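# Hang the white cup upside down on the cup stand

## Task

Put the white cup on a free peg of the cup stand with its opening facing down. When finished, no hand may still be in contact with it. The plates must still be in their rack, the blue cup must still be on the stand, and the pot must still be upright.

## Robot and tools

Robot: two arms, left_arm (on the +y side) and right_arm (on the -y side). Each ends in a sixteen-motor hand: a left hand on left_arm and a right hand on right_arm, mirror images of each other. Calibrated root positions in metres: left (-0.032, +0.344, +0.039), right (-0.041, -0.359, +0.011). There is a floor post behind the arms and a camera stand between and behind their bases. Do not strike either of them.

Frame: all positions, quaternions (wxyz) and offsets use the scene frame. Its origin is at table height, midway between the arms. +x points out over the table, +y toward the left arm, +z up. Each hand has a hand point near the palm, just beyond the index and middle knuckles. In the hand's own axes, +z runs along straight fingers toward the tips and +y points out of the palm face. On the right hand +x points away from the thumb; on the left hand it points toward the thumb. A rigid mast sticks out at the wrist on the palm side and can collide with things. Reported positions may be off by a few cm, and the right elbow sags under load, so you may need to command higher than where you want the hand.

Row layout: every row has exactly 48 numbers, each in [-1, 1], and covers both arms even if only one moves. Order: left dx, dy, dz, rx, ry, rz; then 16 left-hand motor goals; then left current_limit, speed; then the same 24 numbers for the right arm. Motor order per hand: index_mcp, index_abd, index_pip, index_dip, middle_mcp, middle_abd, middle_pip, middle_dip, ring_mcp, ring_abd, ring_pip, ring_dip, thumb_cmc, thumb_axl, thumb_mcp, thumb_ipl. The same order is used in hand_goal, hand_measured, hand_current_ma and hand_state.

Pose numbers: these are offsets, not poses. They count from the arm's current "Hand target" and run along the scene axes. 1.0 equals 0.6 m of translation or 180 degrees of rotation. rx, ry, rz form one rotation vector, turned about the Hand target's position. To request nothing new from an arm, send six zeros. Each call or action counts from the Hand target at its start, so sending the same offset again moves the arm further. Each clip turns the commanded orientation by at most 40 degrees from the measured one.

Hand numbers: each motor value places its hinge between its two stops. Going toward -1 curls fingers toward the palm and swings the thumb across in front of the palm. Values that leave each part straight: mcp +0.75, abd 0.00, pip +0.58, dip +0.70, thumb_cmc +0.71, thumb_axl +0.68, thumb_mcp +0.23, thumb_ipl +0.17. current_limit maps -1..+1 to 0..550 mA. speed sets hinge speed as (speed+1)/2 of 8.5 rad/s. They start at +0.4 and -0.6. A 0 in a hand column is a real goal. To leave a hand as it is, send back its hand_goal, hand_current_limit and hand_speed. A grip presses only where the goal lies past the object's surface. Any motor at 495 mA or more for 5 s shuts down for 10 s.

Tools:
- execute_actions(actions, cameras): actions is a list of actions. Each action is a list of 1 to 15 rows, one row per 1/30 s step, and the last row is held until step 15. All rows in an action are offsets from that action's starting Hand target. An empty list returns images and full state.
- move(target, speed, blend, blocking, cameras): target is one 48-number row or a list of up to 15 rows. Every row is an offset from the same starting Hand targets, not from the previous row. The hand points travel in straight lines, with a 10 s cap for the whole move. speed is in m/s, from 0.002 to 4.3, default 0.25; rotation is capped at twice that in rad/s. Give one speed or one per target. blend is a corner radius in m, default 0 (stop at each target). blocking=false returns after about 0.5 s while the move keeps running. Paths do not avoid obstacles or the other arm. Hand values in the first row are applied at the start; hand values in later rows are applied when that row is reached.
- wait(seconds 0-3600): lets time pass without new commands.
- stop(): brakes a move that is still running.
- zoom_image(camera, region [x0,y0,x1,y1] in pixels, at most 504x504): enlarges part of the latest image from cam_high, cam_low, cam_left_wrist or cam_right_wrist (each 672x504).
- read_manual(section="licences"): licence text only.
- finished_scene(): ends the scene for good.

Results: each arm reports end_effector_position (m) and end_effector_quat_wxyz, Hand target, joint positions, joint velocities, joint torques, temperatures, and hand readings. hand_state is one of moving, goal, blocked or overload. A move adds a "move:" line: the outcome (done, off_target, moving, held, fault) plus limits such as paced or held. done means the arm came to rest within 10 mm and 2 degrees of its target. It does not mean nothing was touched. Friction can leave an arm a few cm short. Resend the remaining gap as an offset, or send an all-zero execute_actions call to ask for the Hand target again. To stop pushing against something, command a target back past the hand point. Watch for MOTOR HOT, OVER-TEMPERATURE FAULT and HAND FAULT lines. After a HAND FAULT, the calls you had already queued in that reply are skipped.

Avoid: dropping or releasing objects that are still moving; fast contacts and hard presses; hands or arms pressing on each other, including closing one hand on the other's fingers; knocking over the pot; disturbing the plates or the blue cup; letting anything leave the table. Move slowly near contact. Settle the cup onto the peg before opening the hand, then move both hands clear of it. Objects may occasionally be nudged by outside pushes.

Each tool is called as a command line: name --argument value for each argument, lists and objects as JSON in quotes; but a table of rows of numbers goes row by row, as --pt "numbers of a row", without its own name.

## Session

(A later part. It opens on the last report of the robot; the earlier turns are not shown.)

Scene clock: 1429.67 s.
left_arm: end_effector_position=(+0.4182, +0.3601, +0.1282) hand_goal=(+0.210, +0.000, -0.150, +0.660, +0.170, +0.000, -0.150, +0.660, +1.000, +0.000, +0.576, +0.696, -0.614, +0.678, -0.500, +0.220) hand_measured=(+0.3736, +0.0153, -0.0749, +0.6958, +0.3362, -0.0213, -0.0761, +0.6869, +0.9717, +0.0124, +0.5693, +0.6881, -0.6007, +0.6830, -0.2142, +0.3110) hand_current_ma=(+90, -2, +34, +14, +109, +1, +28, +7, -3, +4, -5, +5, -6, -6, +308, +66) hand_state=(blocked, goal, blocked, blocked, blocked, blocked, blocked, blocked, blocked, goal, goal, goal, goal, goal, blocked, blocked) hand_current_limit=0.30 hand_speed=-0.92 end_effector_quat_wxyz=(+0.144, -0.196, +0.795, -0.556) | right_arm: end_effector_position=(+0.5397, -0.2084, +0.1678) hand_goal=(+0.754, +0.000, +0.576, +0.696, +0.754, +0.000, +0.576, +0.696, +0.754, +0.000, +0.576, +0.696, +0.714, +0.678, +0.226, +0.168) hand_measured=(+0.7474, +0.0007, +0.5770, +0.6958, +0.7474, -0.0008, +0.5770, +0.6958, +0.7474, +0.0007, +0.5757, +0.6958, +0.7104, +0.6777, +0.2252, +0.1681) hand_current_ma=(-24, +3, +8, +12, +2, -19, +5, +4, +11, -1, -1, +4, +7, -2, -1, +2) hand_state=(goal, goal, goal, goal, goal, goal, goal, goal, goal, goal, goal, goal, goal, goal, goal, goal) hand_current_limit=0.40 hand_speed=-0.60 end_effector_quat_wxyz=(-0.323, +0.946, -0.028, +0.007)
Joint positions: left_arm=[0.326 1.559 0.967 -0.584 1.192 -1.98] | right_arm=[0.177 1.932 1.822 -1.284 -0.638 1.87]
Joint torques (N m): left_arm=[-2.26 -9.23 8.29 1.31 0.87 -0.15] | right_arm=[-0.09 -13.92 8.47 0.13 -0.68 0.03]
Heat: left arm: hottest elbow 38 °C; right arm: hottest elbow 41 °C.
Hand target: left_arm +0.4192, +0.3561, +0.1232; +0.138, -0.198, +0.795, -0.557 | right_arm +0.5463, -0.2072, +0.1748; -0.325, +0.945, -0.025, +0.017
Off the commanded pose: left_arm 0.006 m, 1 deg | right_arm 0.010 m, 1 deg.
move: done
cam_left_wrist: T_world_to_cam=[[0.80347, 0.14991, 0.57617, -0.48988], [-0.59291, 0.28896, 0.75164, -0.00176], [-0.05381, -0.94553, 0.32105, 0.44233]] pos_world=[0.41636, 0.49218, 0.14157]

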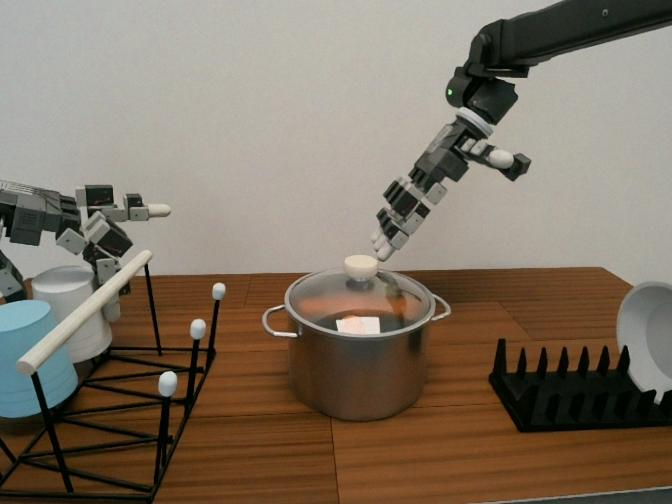

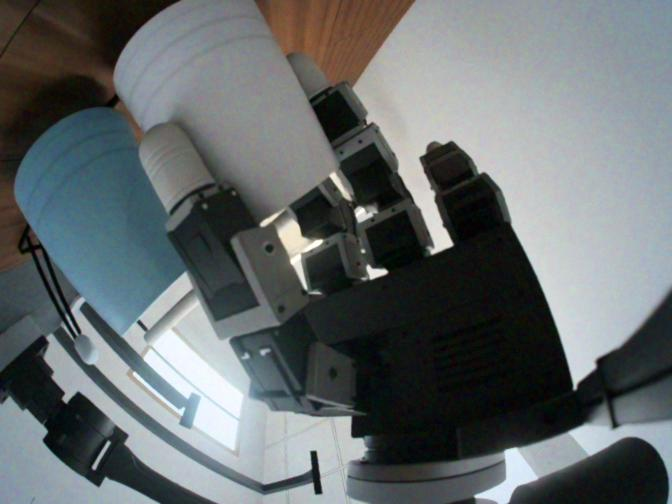

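move --target '[0.0, 0.0, -0.0065, 0, 0, 0, 0.21, 0, -0.15, 0.66, 0.17, 0, -0.15, 0.66, 1.0, 0, 0.576, 0.696, -0.614, 0.677, -0.50, 0.22, 0.3, -0.92, 0,0,0,0,0,0, 0.754, 0, 0.576, 0.696, 0.754, 0, 0.576, 0.696, 0.754, 0, 0.576, 0.696, 0.714, 0.678, 0.226, 0.168, 0.4, -0.6]' --cameras '["cam_high", "cam_low", "cam_left_wrist"]' --speed 0.03

zoom_image --camera "cam_low" --region '[0, 200, 150, 360]'

zoom_image --camera "cam_high" --region '[350, 290, 500, 440]'

Scene clock: 1445.87 s.
left_arm: end_effector_position=(+0.4182, +0.3601, +0.1244) hand_goal=(+0.210, +0.000, -0.150, +0.660, +0.170, +0.000, -0.150, +0.660, +1.000, +0.000, +0.576, +0.696, -0.614, +0.678, -0.500, +0.220) hand_measured=(+0.3748, +0.0139, -0.0749, +0.6958, +0.3362, -0.0228, -0.0761, +0.6856, +0.9717, +0.0124, +0.5693, +0.6869, -0.5994, +0.6820, -0.2152, +0.3120) hand_current_ma=(+95, -1, +35, +15, +109, +3, +32, +3, -9, +7, +0, +8, -1, -5, +312, +65) hand_state=(blocked, goal, blocked, blocked, blocked, blocked, blocked, blocked, blocked, goal, goal, goal, goal, goal, blocked, blocked) hand_current_limit=0.30 hand_speed=-0.92 end_effector_quat_wxyz=(+0.144, -0.196, +0.795, -0.556) | right_arm: end_effector_position=(+0.5397, -0.2084, +0.1678) hand_goal=(+0.754, +0.000, +0.576, +0.696, +0.754, +0.000, +0.576, +0.696, +0.754, +0.000, +0.576, +0.696, +0.714, +0.678, +0.226, +0.168) hand_measured=(+0.7474, -0.0008, +0.5770, +0.6958, +0.7462, +0.0007, +0.5770, +0.6958, +0.7474, +0.0007, +0.5770, +0.6958, +0.7104, +0.6777, +0.2242, +0.1681) hand_current_ma=(-10, -8, +3, +8, +20, -3, +5, +3, +9, -3, +1, +9, +4, +1, -4, +11) hand_state=(goal, goal, goal, goal, goal, goal, goal, goal, goal, goal, goal, goal, goal, goal, goal, goal) hand_current_limit=0.40 hand_speed=-0.60 end_effector_quat_wxyz=(-0.323, +0.946, -0.028, +0.007)
Joint positions: left_arm=[0.326 1.565 0.962 -0.573 1.192 -1.98] | right_arm=[0.177 1.932 1.822 -1.284 -0.638 1.87]
Joint torques (N m): left_arm=[-2.2 -9.23 8.25 1.26 0.87 -0.16] | right_arm=[0.15 -14.39 8.58 0.18 -0.7 0.07]
Heat: left arm: hottest elbow 38 °C; right arm: hottest elbow 41 °C.
Hand target: left_arm +0.4191, +0.3561, +0.1192; +0.138, -0.198, +0.795, -0.557 | right_arm +0.5463, -0.2072, +0.1748; -0.325, +0.945, -0.025, +0.017
Off the commanded pose: left_arm 0.007 m, 1 deg | right_arm 0.010 m, 1 deg.
move: done
cam_left_wrist: T_world_to_cam=[[0.80347, 0.14991, 0.57617, -0.48769], [-0.59291, 0.28896, 0.75164, 0.00109], [-0.05381, -0.94553, 0.32105, 0.44355]] pos_world=[0.41636, 0.49218, 0.13777]

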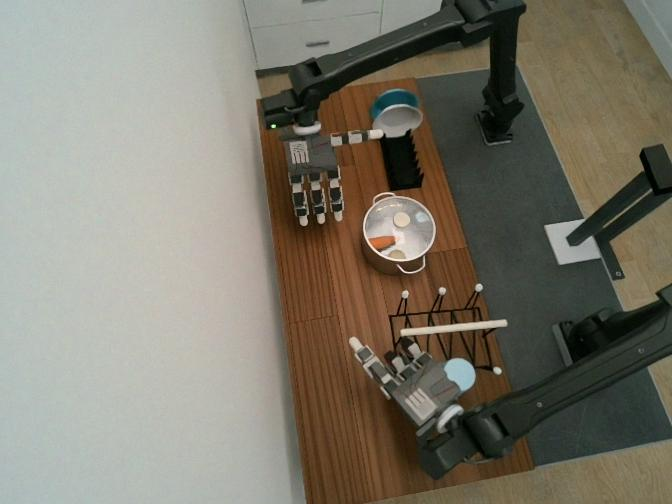

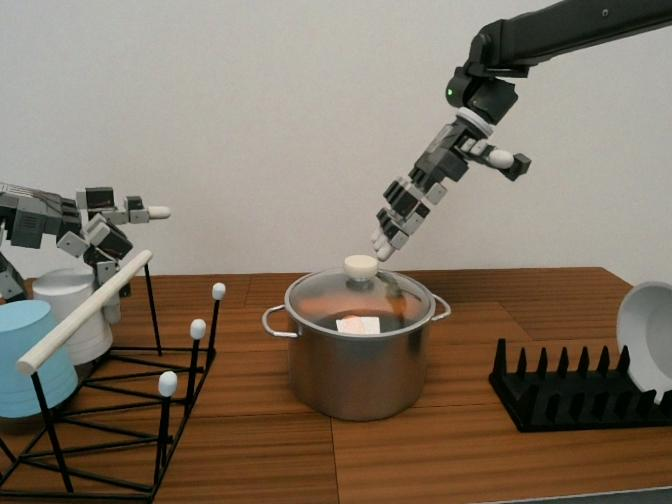

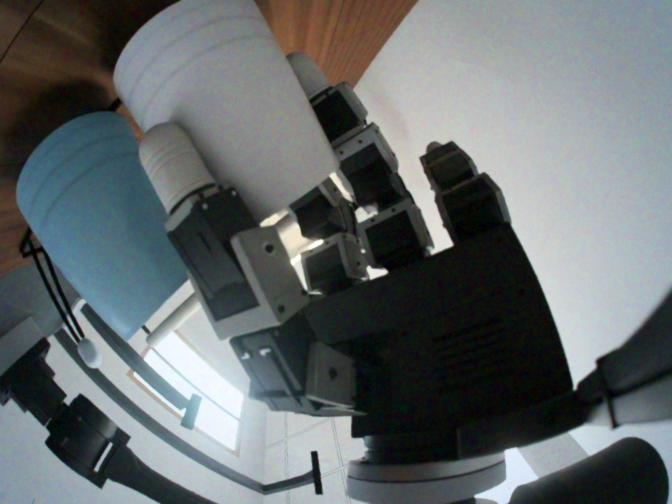

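Scaled by 3.150.

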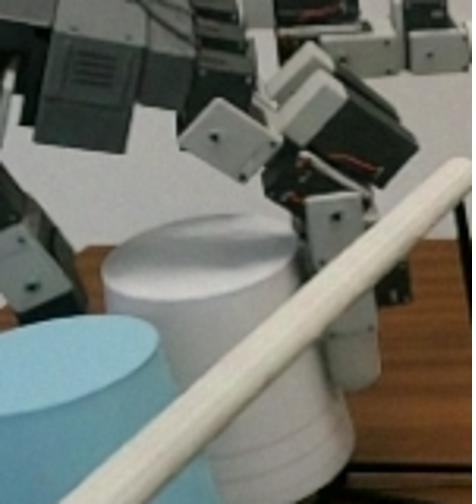

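Scaled by 3.360.

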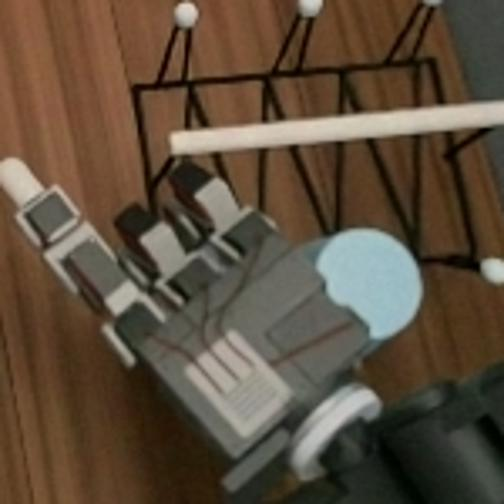

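move --target '[0.0, 0.0, -0.0065, 0, 0, 0, 0.21, 0, -0.15, 0.66, 0.17, 0, -0.15, 0.66, 1.0, 0, 0.576, 0.696, -0.614, 0.677, -0.50, 0.22, 0.3, -0.92, 0,0,0,0,0,0, 0.754, 0, 0.576, 0.696, 0.754, 0, 0.576, 0.696, 0.754, 0, 0.576, 0.696, 0.714, 0.678, 0.226, 0.168, 0.4, -0.6]' --cameras '["cam_low", "cam_left_wrist"]' --speed 0.03

zoom_image --camera "cam_low" --region '[0, 200, 150, 360]'

zoom_image --camera "cam_left_wrist" --region '[0, 0, 360, 300]'

Scene clock: 1480.17 s.
left_arm: end_effector_position=(+0.4200, +0.3607, +0.1237) hand_goal=(+0.210, +0.000, -0.150, +0.660, +0.170, +0.000, -0.150, +0.660, +1.000, +0.000, +0.576, +0.696, -0.614, +0.678, -0.500, +0.220) hand_measured=(+0.3736, +0.0139, -0.0749, +0.6945, +0.3350, -0.0228, -0.0774, +0.6856, +0.9717, +0.0124, +0.5680, +0.6869, -0.5969, +0.6841, -0.2142, +0.3110) hand_current_ma=(+94, -3, +34, +17, +106, +0, +29, +0, -7, +0, -2, +9, -4, -1, +310, +70) hand_state=(blocked, goal, blocked, blocked, blocked, blocked, blocked, blocked, blocked, goal, goal, goal, goal, goal, blocked, blocked) hand_current_limit=0.30 hand_speed=-0.92 end_effector_quat_wxyz=(+0.146, -0.194, +0.795, -0.555) | right_arm: end_effector_position=(+0.5397, -0.2084, +0.1678) hand_goal=(+0.754, +0.000, +0.576, +0.696, +0.754, +0.000, +0.576, +0.696, +0.754, +0.000, +0.576, +0.696, +0.714, +0.678, +0.226, +0.168) hand_measured=(+0.7474, -0.0008, +0.5770, +0.6958, +0.7462, +0.0007, +0.5770, +0.6958, +0.7474, -0.0008, +0.5770, +0.6958, +0.7092, +0.6777, +0.2242, +0.1672) hand_current_ma=(-14, -10, +7, +7, +7, -14, +5, -5, +14, -2, +5, +10, +5, -4, -1, +11) hand_state=(goal, goal, goal, goal, goal, goal, goal, goal, goal, goal, goal, goal, goal, goal, goal, goal) hand_current_limit=0.40 hand_speed=-0.60 end_effector_quat_wxyz=(-0.323, +0.946, -0.028, +0.007)
Joint positions: left_arm=[0.326 1.568 0.962 -0.563 1.192 -1.982] | right_arm=[0.177 1.932 1.822 -1.284 -0.638 1.87]
Joint torques (N m): left_arm=[-2.2 -9 7.9 1.33 0.87 -0.12] | right_arm=[0.38 -13.86 8.61 0.29 -0.64 0.05]
Heat: left arm: hottest elbow 38 °C; right arm: hottest elbow 41 °C.
Hand target: left_arm +0.4191, +0.3561, +0.1155; +0.138, -0.198, +0.795, -0.557 | right_arm +0.5463, -0.2072, +0.1748; -0.325, +0.945, -0.025, +0.017
Off the commanded pose: left_arm 0.010 m, 1 deg | right_arm 0.010 m, 1 deg.
move: done
cam_left_wrist: T_world_to_cam=[[0.80015, 0.14948, 0.58087, -0.48785], [-0.59727, 0.28732, 0.74881, 0.00527], [-0.05496, -0.9461, 0.31918, 0.44538]] pos_world=[0.41798, 0.49279, 0.13727]

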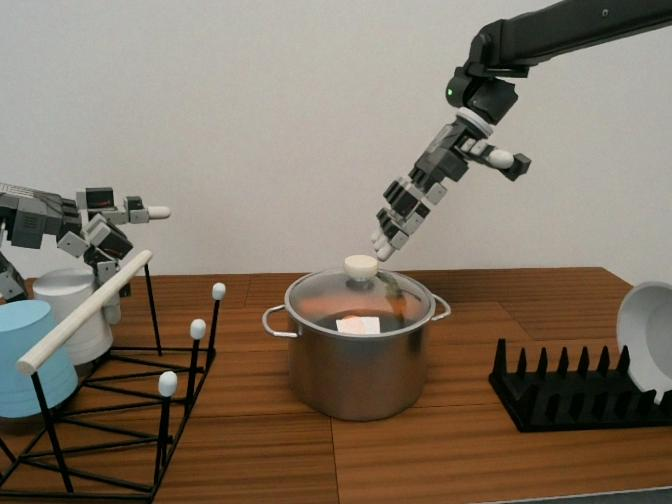

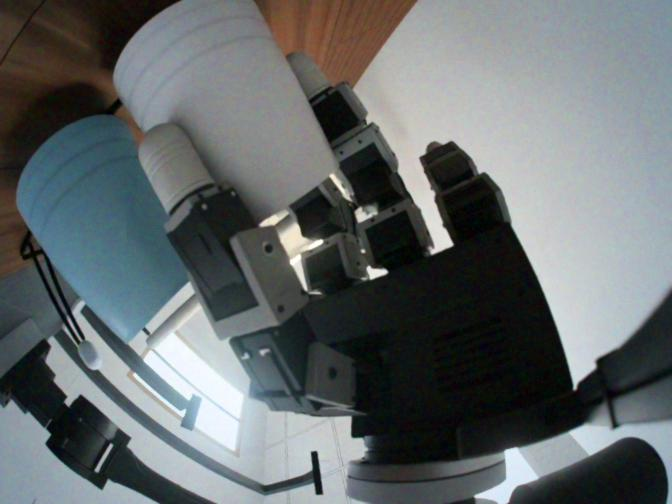

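Scaled by 3.150.

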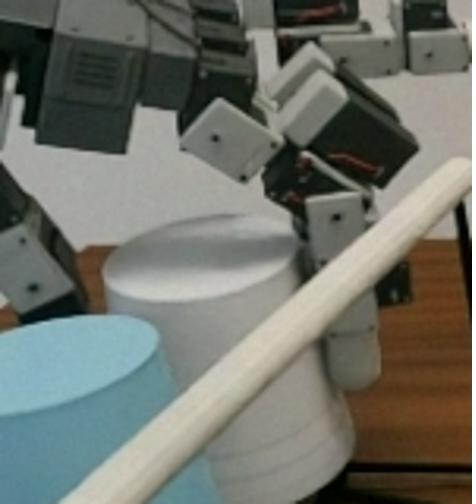

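Scaled by 1.400 from the camera's image (finer frame: 960x720).

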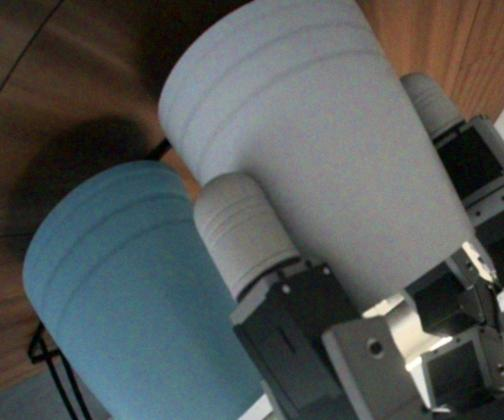

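move --target '[0.0, 0.0, 0.002, 0, 0, 0, 0.37, 0, -0.09, 0.69, 0.33, 0, -0.09, 0.68, 1.0, 0, 0.576, 0.696, -0.614, 0.677, -0.23, 0.30, 0.3, -0.97, 0,0,0,0,0,0, 0.754, 0, 0.576, 0.696, 0.754, 0, 0.576, 0.696, 0.754, 0, 0.576, 0.696, 0.714, 0.678, 0.226, 0.168, 0.4, -0.6]' --cameras '["cam_low", "cam_left_wrist"]' --speed 0.03

zoom_image --camera "cam_low" --region '[0, 200, 150, 360]'

zoom_image --camera "cam_left_wrist" --region '[0, 0, 360, 300]'

Scene clock: 1499.23 s.
left_arm: end_effector_position=(+0.4200, +0.3606, +0.1237) hand_goal=(+0.370, +0.000, -0.090, +0.690, +0.330, +0.000, -0.090, +0.680, +1.000, +0.000, +0.576, +0.696, -0.614, +0.678, -0.230, +0.300) hand_measured=(+0.3639, +0.0139, -0.0659, +0.7034, +0.3278, -0.0228, -0.0646, +0.6856, +0.9717, +0.0124, +0.5680, +0.6869, -0.5969, +0.6841, -0.2281, +0.3406) hand_current_ma=(+2, +0, +13, +9, +23, +3, +5, -4, -8, +9, +0, +12, -7, -2, +155, +23) hand_state=(moving, goal, blocked, goal, moving, blocked, blocked, goal, blocked, goal, goal, goal, goal, goal, moving, blocked) hand_current_limit=0.30 hand_speed=-0.97 end_effector_quat_wxyz=(+0.146, -0.195, +0.795, -0.555) | right_arm: end_effector_position=(+0.5397, -0.2084, +0.1678) hand_goal=(+0.754, +0.000, +0.576, +0.696, +0.754, +0.000, +0.576, +0.696, +0.754, +0.000, +0.576, +0.696, +0.714, +0.678, +0.226, +0.168) hand_measured=(+0.7474, -0.0008, +0.5770, +0.6958, +0.7474, +0.0007, +0.5770, +0.6958, +0.7474, -0.0008, +0.5757, +0.6958, +0.7104, +0.6767, +0.2242, +0.1681) hand_current_ma=(-14, -6, -5, +12, +12, -8, +2, +0, -2, +4, -7, +5, -5, -7, +1, +16) hand_state=(goal, goal, goal, goal, goal, goal, goal, goal, goal, goal, goal, goal, goal, goal, goal, goal) hand_current_limit=0.40 hand_speed=-0.60 end_effector_quat_wxyz=(-0.323, +0.946, -0.028, +0.007)
Joint positions: left_arm=[0.326 1.568 0.962 -0.563 1.192 -1.983] | right_arm=[0.177 1.932 1.822 -1.284 -0.638 1.87]
Joint torques (N m): left_arm=[-2.2 -9.17 8.01 1.16 0.87 -0.12] | right_arm=[0.26 -14.15 8.68 0.23 -0.68 0.11]
Heat: left arm: hottest elbow 38 °C; right arm: hottest elbow 41 °C.
Hand target: left_arm +0.4192, +0.3561, +0.1167; +0.138, -0.198, +0.795, -0.557 | right_arm +0.5463, -0.2072, +0.1748; -0.325, +0.945, -0.025, +0.017
Off the commanded pose: left_arm 0.008 m, 1 deg | right_arm 0.010 m, 1 deg.
move: done
cam_left_wrist: T_world_to_cam=[[0.80055, 0.15016, 0.58015, -0.48809], [-0.59681, 0.28742, 0.74914, 0.00503], [-0.05426, -0.94596, 0.31971, 0.44488]] pos_world=[0.41788, 0.49269, 0.13717]

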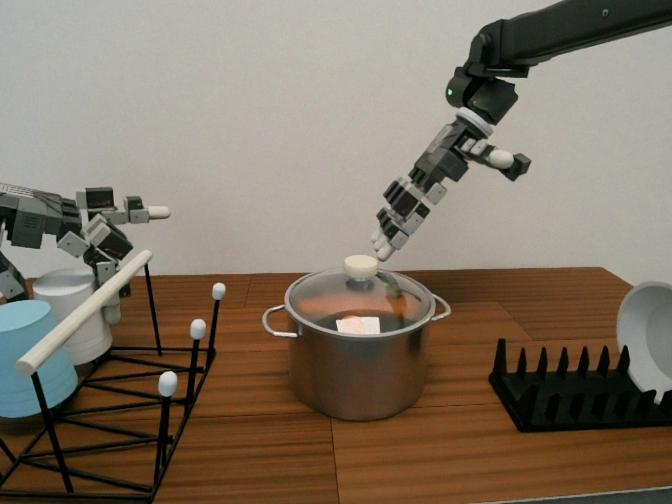

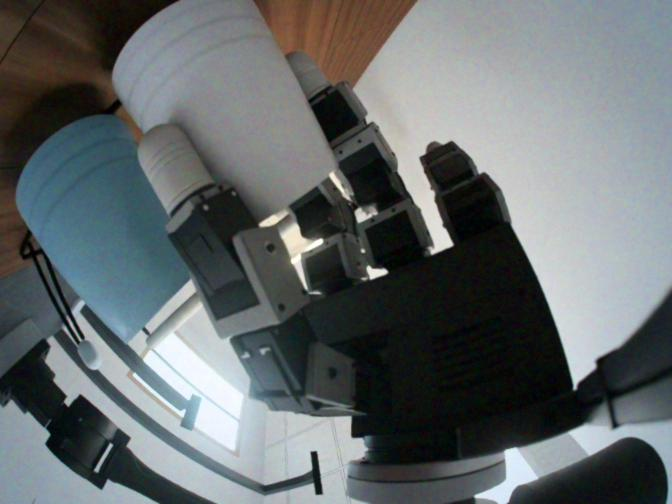

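Scaled by 3.150.

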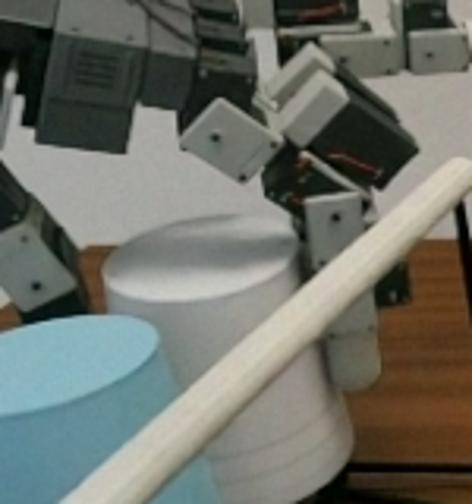

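Scaled by 1.400 from the camera's image (finer frame: 960x720).

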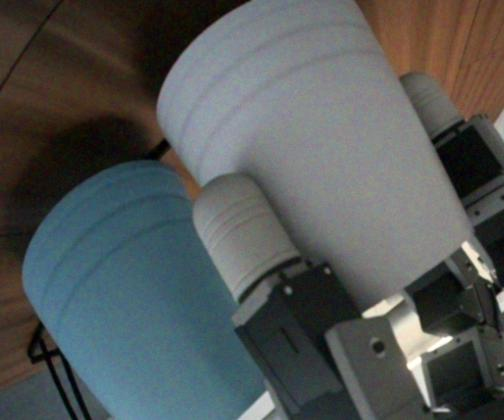

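move --target '[0.0, 0.0, 0.0, 0, 0, 0, 0.42, 0, -0.09, 0.69, 0.39, 0, -0.09, 0.68, 1.0, 0, 0.576, 0.696, -0.614, 0.677, -0.15, 0.30, 0.3, -0.985, 0,0,0,0,0,0, 0.754, 0, 0.576, 0.696, 0.754, 0, 0.576, 0.696, 0.754, 0, 0.576, 0.696, 0.714, 0.678, 0.226, 0.168, 0.4, -0.6]' --cameras '["cam_low", "cam_left_wrist"]' --speed 0.03

zoom_image --camera "cam_low" --region '[0, 200, 150, 360]'

zoom_image --camera "cam_left_wrist" --region '[0, 0, 360, 300]'

Scene clock: 1518.73 s.
left_arm: end_effector_position=(+0.4200, +0.3606, +0.1237) hand_goal=(+0.420, +0.000, -0.090, +0.690, +0.390, +0.000, -0.090, +0.680, +1.000, +0.000, +0.576, +0.696, -0.614, +0.678, -0.150, +0.300) hand_measured=(+0.3603, +0.0139, -0.0774, +0.7009, +0.3434, -0.0228, -0.0774, +0.6869, +0.9717, +0.0124, +0.5693, +0.6881, -0.6032, +0.6841, -0.1548, +0.3091) hand_current_ma=(-30, -1, +10, +7, -11, +6, +2, -7, -6, +6, -1, +6, -6, +0, +7, +10) hand_state=(blocked, goal, goal, goal, blocked, blocked, goal, goal, blocked, goal, goal, goal, goal, goal, goal, goal) hand_current_limit=0.30 hand_speed=-0.98 end_effector_quat_wxyz=(+0.146, -0.195, +0.795, -0.555) | right_arm: end_effector_position=(+0.5397, -0.2084, +0.1678) hand_goal=(+0.754, +0.000, +0.576, +0.696, +0.754, +0.000, +0.576, +0.696, +0.754, +0.000, +0.576, +0.696, +0.714, +0.678, +0.226, +0.168) hand_measured=(+0.7474, -0.0008, +0.5782, +0.6958, +0.7474, -0.0008, +0.5770, +0.6958, +0.7474, +0.0007, +0.5770, +0.6958, +0.7104, +0.6777, +0.2252, +0.1672) hand_current_ma=(-5, +1, +18, -6, +1, -4, +7, -6, +13, -5, -3, +19, -1, -9, +1, +10) hand_state=(goal, goal, goal, goal, goal, goal, goal, goal, goal, goal, goal, goal, goal, goal, goal, goal) hand_current_limit=0.40 hand_speed=-0.60 end_effector_quat_wxyz=(-0.323, +0.946, -0.028, +0.007)
Joint positions: left_arm=[0.326 1.568 0.962 -0.563 1.192 -1.983] | right_arm=[0.177 1.932 1.822 -1.284 -0.638 1.87]
Joint torques (N m): left_arm=[-2.2 -9.17 8.01 1.16 0.87 -0.12] | right_arm=[0.21 -13.98 8.58 0.25 -0.65 0.07]
Heat: left arm: hottest elbow 38 °C; right arm: hottest elbow 41 °C.
Hand target: left_arm +0.4192, +0.3561, +0.1167; +0.138, -0.198, +0.795, -0.557 | right_arm +0.5463, -0.2072, +0.1748; -0.325, +0.945, -0.025, +0.017
Off the commanded pose: left_arm 0.008 m, 1 deg | right_arm 0.010 m, 1 deg.
move: done
cam_left_wrist: T_world_to_cam=[[0.80055, 0.15016, 0.58015, -0.48809], [-0.59681, 0.28742, 0.74914, 0.00503], [-0.05426, -0.94596, 0.31971, 0.44488]] pos_world=[0.41788, 0.49269, 0.13717]

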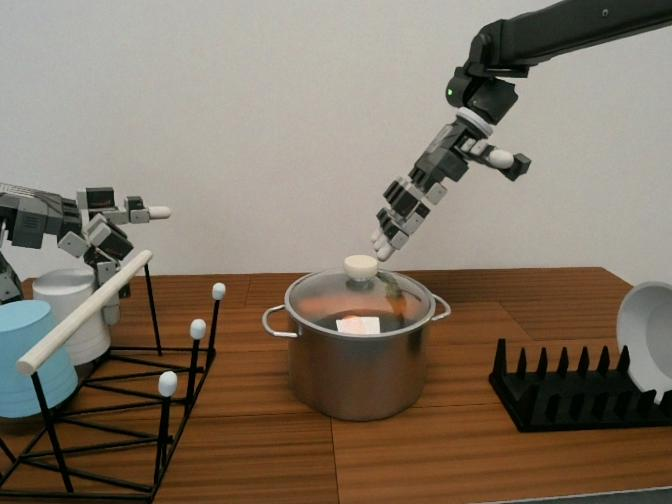

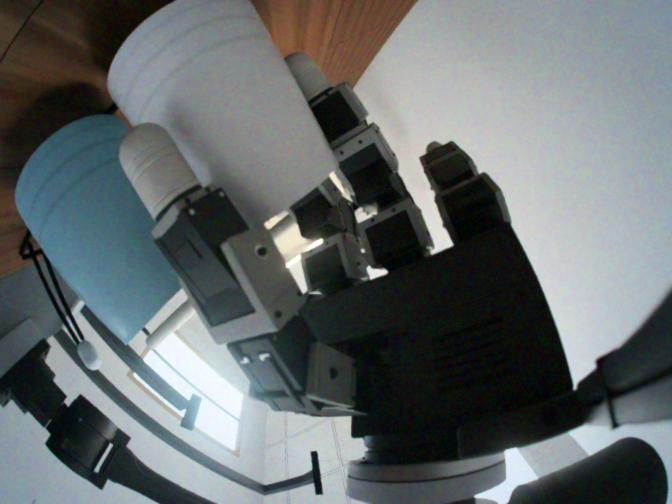

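Scaled by 3.150.

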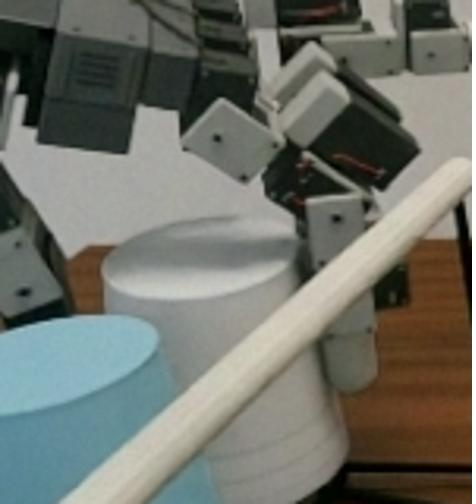

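Scaled by 1.400 from the camera's image (finer frame: 960x720).

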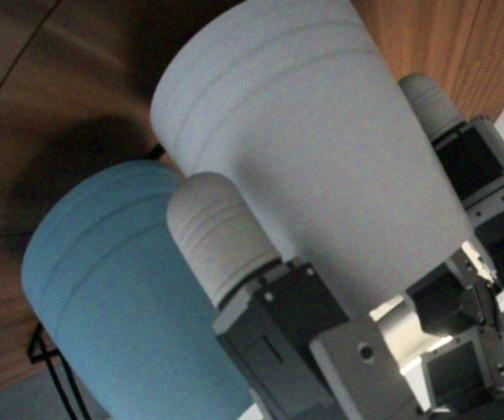

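move --target '[0.0, 0.0, 0.0, 0, 0, 0, 0.49, 0, -0.05, 0.72, 0.46, 0, -0.05, 0.72, 1.0, 0, 0.576, 0.696, -0.614, 0.677, 0.0, 0.30, 0.3, -0.98, 0,0,0,0,0,0, 0.754, 0, 0.576, 0.696, 0.754, 0, 0.576, 0.696, 0.754, 0, 0.576, 0.696, 0.714, 0.678, 0.226, 0.168, 0.4, -0.6]' --cameras '["cam_high", "cam_low", "cam_left_wrist"]' --speed 0.03

zoom_image --camera "cam_low" --region '[0, 200, 150, 360]'

zoom_image --camera "cam_high" --region '[350, 290, 500, 440]'

Scene clock: 1533.20 s.
left_arm: end_effector_position=(+0.4200, +0.3606, +0.1237) hand_goal=(+0.490, +0.000, -0.050, +0.720, +0.460, +0.000, -0.050, +0.720, +1.000, +0.000, +0.576, +0.696, -0.614, +0.678, +0.000, +0.300) hand_measured=(+0.4254, +0.0139, -0.0659, +0.7098, +0.4074, -0.0198, -0.0633, +0.7098, +0.9717, +0.0124, +0.5693, +0.6881, -0.6032, +0.6841, -0.0093, +0.3025) hand_current_ma=(-32, -5, +3, +6, -9, +4, -4, -5, -8, +9, -2, +6, -6, -1, -1, +9) hand_state=(blocked, goal, goal, goal, blocked, goal, goal, goal, blocked, goal, goal, goal, goal, goal, goal, goal) hand_current_limit=0.30 hand_speed=-0.98 end_effector_quat_wxyz=(+0.146, -0.195, +0.795, -0.555) | right_arm: end_effector_position=(+0.5397, -0.2084, +0.1678) hand_goal=(+0.754, +0.000, +0.576, +0.696, +0.754, +0.000, +0.576, +0.696, +0.754, +0.000, +0.576, +0.696, +0.714, +0.678, +0.226, +0.168) hand_measured=(+0.7474, +0.0007, +0.5770, +0.6958, +0.7474, +0.0007, +0.5770, +0.6958, +0.7474, -0.0008, +0.5770, +0.6971, +0.7104, +0.6777, +0.2242, +0.1681) hand_current_ma=(-16, +9, +7, +3, +5, -10, +7, -3, +10, +0, +1, +0, +21, -8, -12, +1) hand_state=(goal, goal, goal, goal, goal, goal, goal, goal, goal, goal, goal, goal, goal, goal, goal, goal) hand_current_limit=0.40 hand_speed=-0.60 end_effector_quat_wxyz=(-0.323, +0.946, -0.028, +0.007)
Joint positions: left_arm=[0.326 1.568 0.962 -0.563 1.192 -1.983] | right_arm=[0.177 1.932 1.822 -1.284 -0.638 1.87]
Joint torques (N m): left_arm=[-2.2 -9.17 8.01 1.16 0.87 -0.12] | right_arm=[0.62 -14.1 8.51 0.25 -0.66 0.08]
Heat: left arm: hottest elbow 38 °C; right arm: hottest elbow 42 °C.
Hand target: left_arm +0.4192, +0.3561, +0.1167; +0.138, -0.198, +0.795, -0.557 | right_arm +0.5463, -0.2072, +0.1748; -0.325, +0.945, -0.025, +0.017
Off the commanded pose: left_arm 0.008 m, 1 deg | right_arm 0.010 m, 1 deg.
move: done
cam_left_wrist: T_world_to_cam=[[0.80055, 0.15016, 0.58015, -0.48809], [-0.59681, 0.28742, 0.74914, 0.00503], [-0.05426, -0.94596, 0.31971, 0.44488]] pos_world=[0.41788, 0.49269, 0.13717]

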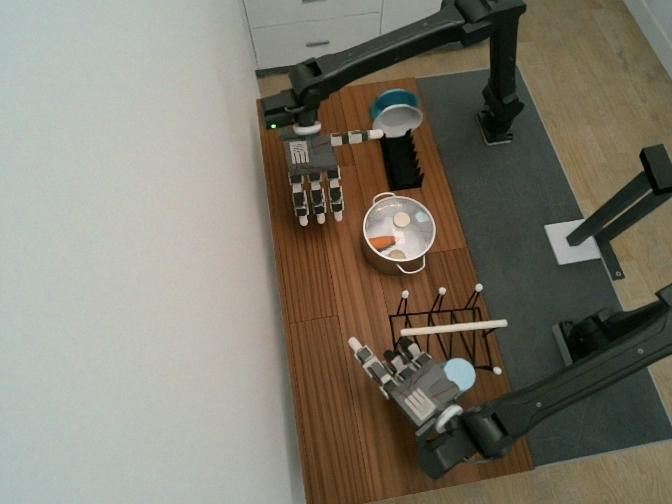

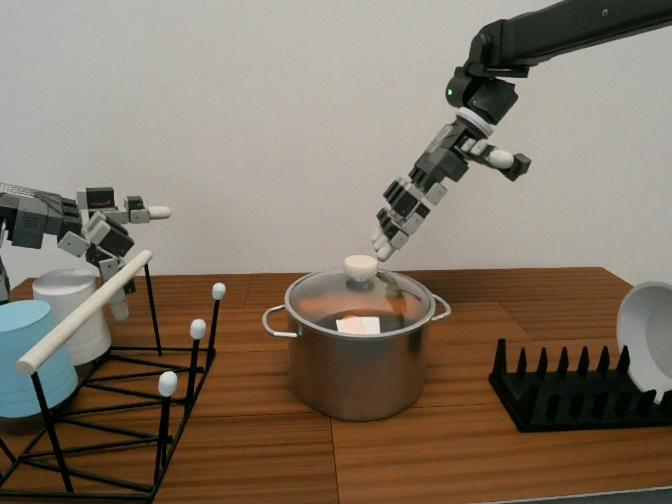

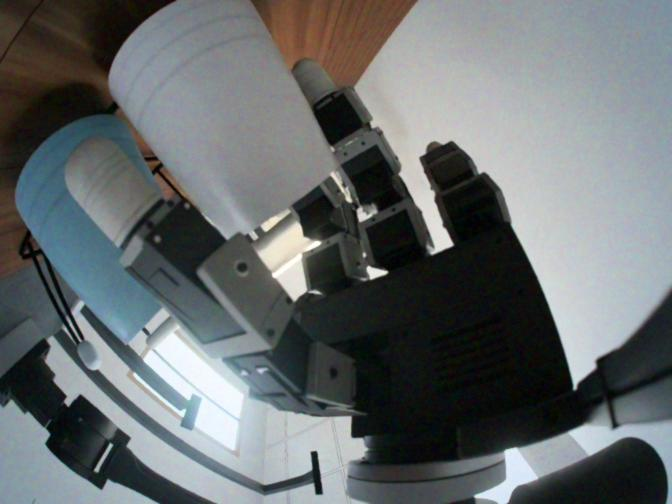

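Scaled by 3.150.

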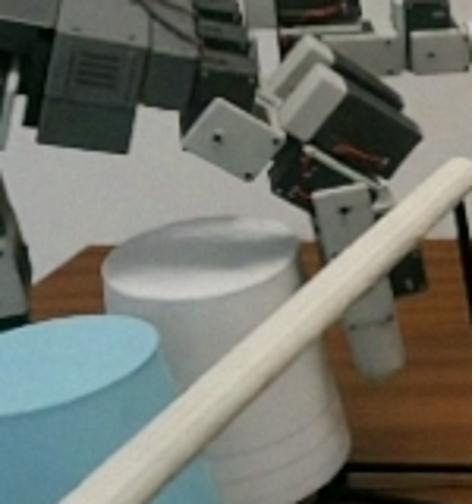

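Scaled by 3.360.

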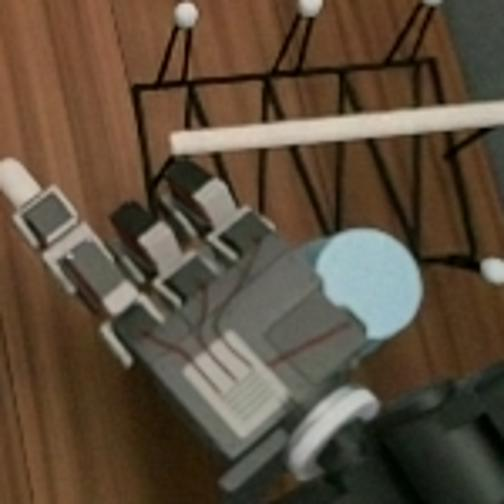

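move --target '[0.006, 0.012, 0.025, 0.0, 0, 0, 0.49, 0, -0.05, 0.72, 0.46, 0, -0.05, 0.72, 1.0, 0, 0.576, 0.696, -0.614, 0.677, 0.0, 0.30, 0.3, -0.98, 0,0,0,0,0,0, 0.754, 0, 0.576, 0.696, 0.754, 0, 0.576, 0.696, 0.754, 0, 0.576, 0.696, 0.714, 0.678, 0.226, 0.168, 0.4, -0.6]' --cameras '["cam_low", "cam_left_wrist"]' --speed 0.04

zoom_image --camera "cam_low" --region '[0, 200, 150, 360]'

Scene clock: 1549.60 s.
left_arm: end_effector_position=(+0.4104, +0.3573, +0.1225) hand_goal=(+0.490, +0.000, -0.050, +0.720, +0.460, +0.000, -0.050, +0.720, +1.000, +0.000, +0.576, +0.696, -0.614, +0.678, +0.000, +0.300) hand_measured=(+0.4254, +0.0139, -0.0659, +0.7098, +0.4086, -0.0198, -0.0646, +0.7098, +0.9717, +0.0124, +0.5680, +0.6881, -0.6044, +0.6841, -0.0093, +0.3025) hand_current_ma=(-35, +4, +5, +4, -15, +2, -1, +0, -7, +6, +1, +7, -9, -7, -1, +10) hand_state=(blocked, goal, goal, goal, blocked, goal, goal, goal, blocked, goal, goal, goal, goal, goal, goal, goal) hand_current_limit=0.30 hand_speed=-0.98 end_effector_quat_wxyz=(+0.126, -0.208, +0.794, -0.557) | right_arm: end_effector_position=(+0.5397, -0.2084, +0.1678) hand_goal=(+0.754, +0.000, +0.576, +0.696, +0.754, +0.000, +0.576, +0.696, +0.754, +0.000, +0.576, +0.696, +0.714, +0.678, +0.226, +0.168) hand_measured=(+0.7474, +0.0007, +0.5770, +0.6958, +0.7474, -0.0008, +0.5770, +0.6958, +0.7474, -0.0008, +0.5770, +0.6958, +0.7104, +0.6777, +0.2242, +0.1672) hand_current_ma=(-27, +2, -6, +4, +10, -12, +14, -2, +14, -10, -6, +7, +1, -10, -11, +6) hand_state=(goal, goal, goal, goal, goal, goal, goal, goal, goal, goal, goal, goal, goal, goal, goal, goal) hand_current_limit=0.40 hand_speed=-0.60 end_effector_quat_wxyz=(-0.323, +0.946, -0.028, +0.007)
Joint positions: left_arm=[0.326 1.568 0.962 -0.613 1.192 -1.98] | right_arm=[0.177 1.932 1.822 -1.284 -0.638 1.87]
Joint torques (N m): left_arm=[-1.08 -9.76 11.26 0.16 1.06 0.12] | right_arm=[0.03 -13.57 8.73 0.27 -0.64 0.02]
Heat: left arm: hottest elbow 38 °C; right arm: hottest elbow 42 °C.
Hand target: left_arm +0.4228, +0.3633, +0.1317; +0.138, -0.198, +0.795, -0.557 | right_arm +0.5463, -0.2072, +0.1748; -0.325, +0.945, -0.025, +0.017
Off the commanded pose: left_arm 0.017 m, 2 deg | right_arm 0.010 m, 1 deg.
move: off_target (left_arm)
cam_left_wrist: T_world_to_cam=[[0.8257, 0.15801, 0.54153, -0.48764], [-0.56265, 0.29973, 0.77044, -0.01979], [-0.04058, -0.94085, 0.33639, 0.43212]] pos_world=[0.40905, 0.48954, 0.13396]

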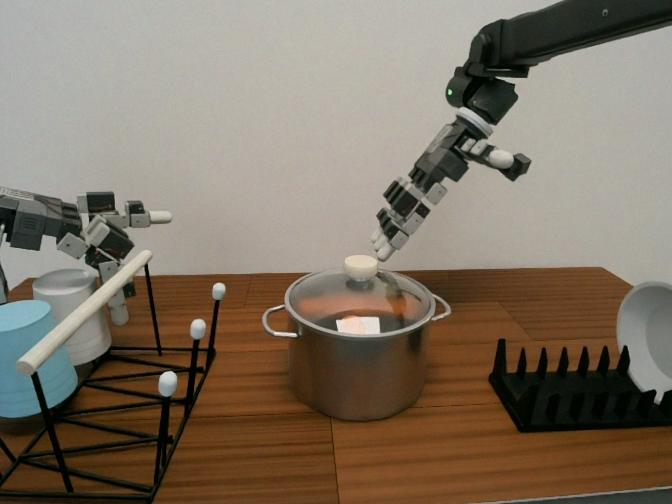

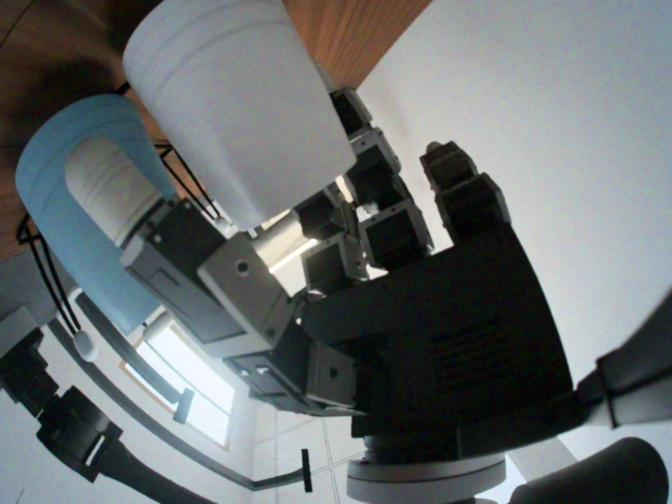

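Scaled by 3.150.

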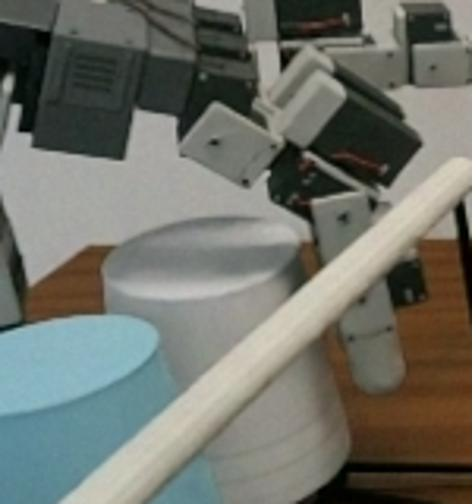

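move --target '[0.012, 0.01, 0.05, 0.0, 0, 0, 0.49, 0, -0.05, 0.72, 0.46, 0, -0.05, 0.72, 1.0, 0, 0.576, 0.696, -0.614, 0.677, 0.0, 0.30, 0.3, -0.98, 0,0,0,0,0,0, 0.754, 0, 0.576, 0.696, 0.754, 0, 0.576, 0.696, 0.754, 0, 0.576, 0.696, 0.714, 0.678, 0.226, 0.168, 0.4, -0.6]' --cameras '["cam_high", "cam_low", "cam_left_wrist"]' --speed 0.05

zoom_image --camera "cam_low" --region '[0, 200, 150, 360]'

zoom_image --camera "cam_high" --region '[350, 290, 500, 440]'

Scene clock: 1567.63 s.
left_arm: end_effector_position=(+0.4146, +0.3594, +0.1428) hand_goal=(+0.490, +0.000, -0.050, +0.720, +0.460, +0.000, -0.050, +0.720, +1.000, +0.000, +0.576, +0.696, -0.614, +0.678, +0.000, +0.300) hand_measured=(+0.4254, +0.0139, -0.0659, +0.7098, +0.4086, -0.0198, -0.0646, +0.7098, +0.9705, +0.0139, +0.5693, +0.6869, -0.6145, +0.6841, -0.0093, +0.3025) hand_current_ma=(-32, -1, +4, +3, -6, +3, -2, -2, -4, +4, -3, +5, -9, -6, +3, +8) hand_state=(blocked, goal, goal, goal, blocked, goal, goal, goal, blocked, goal, goal, goal, goal, goal, goal, goal) hand_current_limit=0.30 hand_speed=-0.98 end_effector_quat_wxyz=(+0.115, -0.212, +0.794, -0.558) | right_arm: end_effector_position=(+0.5397, -0.2084, +0.1678) hand_goal=(+0.754, +0.000, +0.576, +0.696, +0.754, +0.000, +0.576, +0.696, +0.754, +0.000, +0.576, +0.696, +0.714, +0.678, +0.226, +0.168) hand_measured=(+0.7474, -0.0008, +0.5770, +0.6958, +0.7474, -0.0008, +0.5770, +0.6958, +0.7474, +0.0007, +0.5770, +0.6971, +0.7104, +0.6777, +0.2242, +0.1681) hand_current_ma=(+5, -5, +10, +10, +1, -10, +11, -9, +7, -6, -7, +0, +12, -6, +1, +8) hand_state=(goal, goal, goal, goal, goal, goal, goal, goal, goal, goal, goal, goal, goal, goal, goal, goal) hand_current_limit=0.40 hand_speed=-0.60 end_effector_quat_wxyz=(-0.323, +0.946, -0.028, +0.007)
Joint positions: left_arm=[0.327 1.564 1.023 -0.719 1.194 -1.962] | right_arm=[0.177 1.932 1.822 -1.284 -0.638 1.87]
Joint torques (N m): left_arm=[-0.56 -11.16 12.23 0.01 1.07 0.1] | right_arm=[0.56 -13.68 8.72 0.34 -0.65 0.06]
Heat: left arm: hottest elbow 39 °C; right arm: hottest elbow 42 °C.
Hand target: left_arm +0.4300, +0.3694, +0.1617; +0.138, -0.198, +0.795, -0.557 | right_arm +0.5463, -0.2072, +0.1748; -0.325, +0.945, -0.025, +0.017
Off the commanded pose: left_arm 0.026 m, 3 deg | right_arm 0.010 m, 1 deg.
move: off_target (left_arm)
cam_left_wrist: T_world_to_cam=[[0.83884, 0.15719, 0.52119, -0.50477], [-0.54301, 0.30941, 0.78064, -0.0468], [-0.03856, -0.93785, 0.3449, 0.42437]] pos_world=[0.41437, 0.49182, 0.15326]

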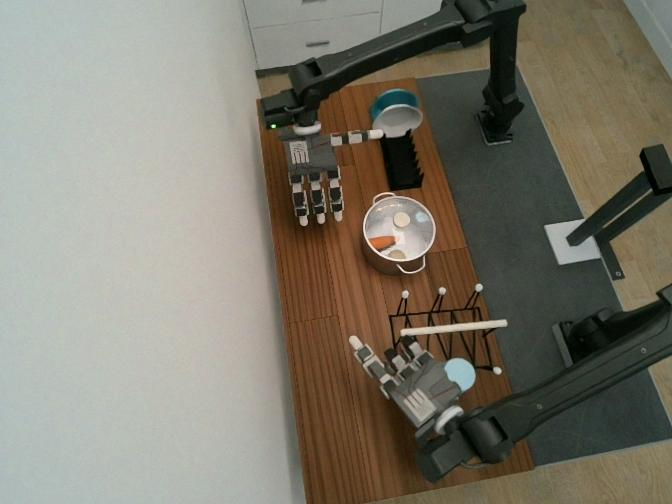

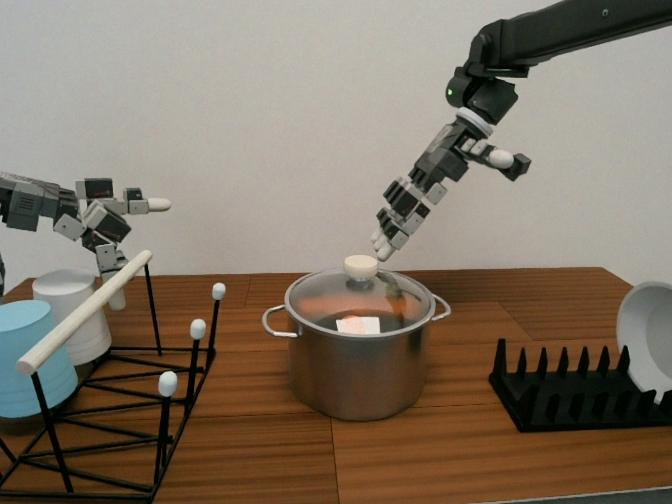

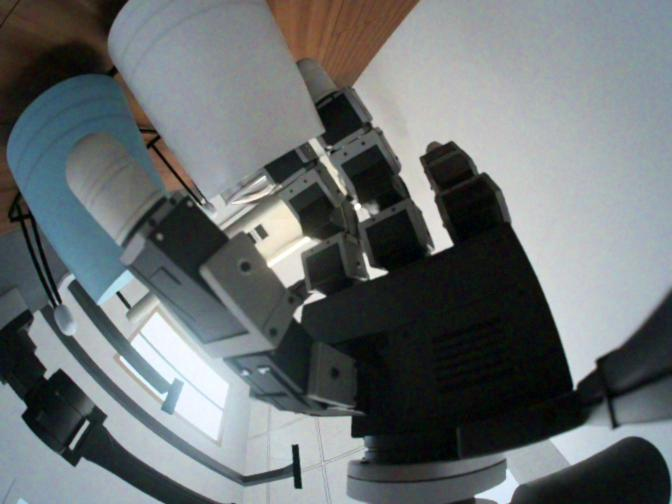

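Scaled by 3.150.

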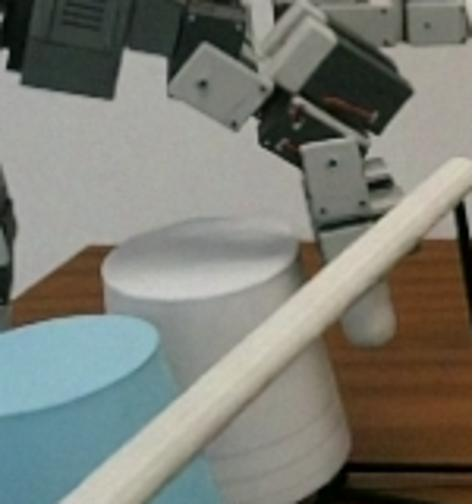

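Scaled by 3.360.

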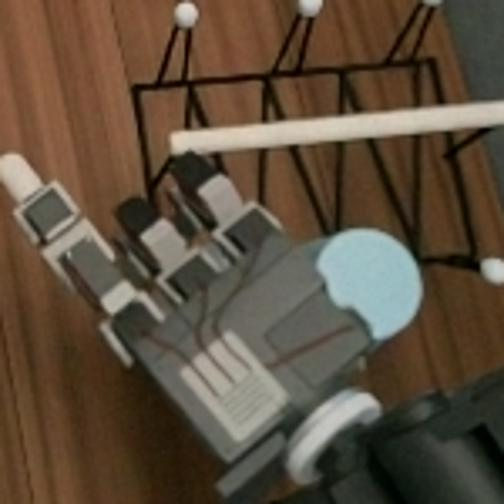

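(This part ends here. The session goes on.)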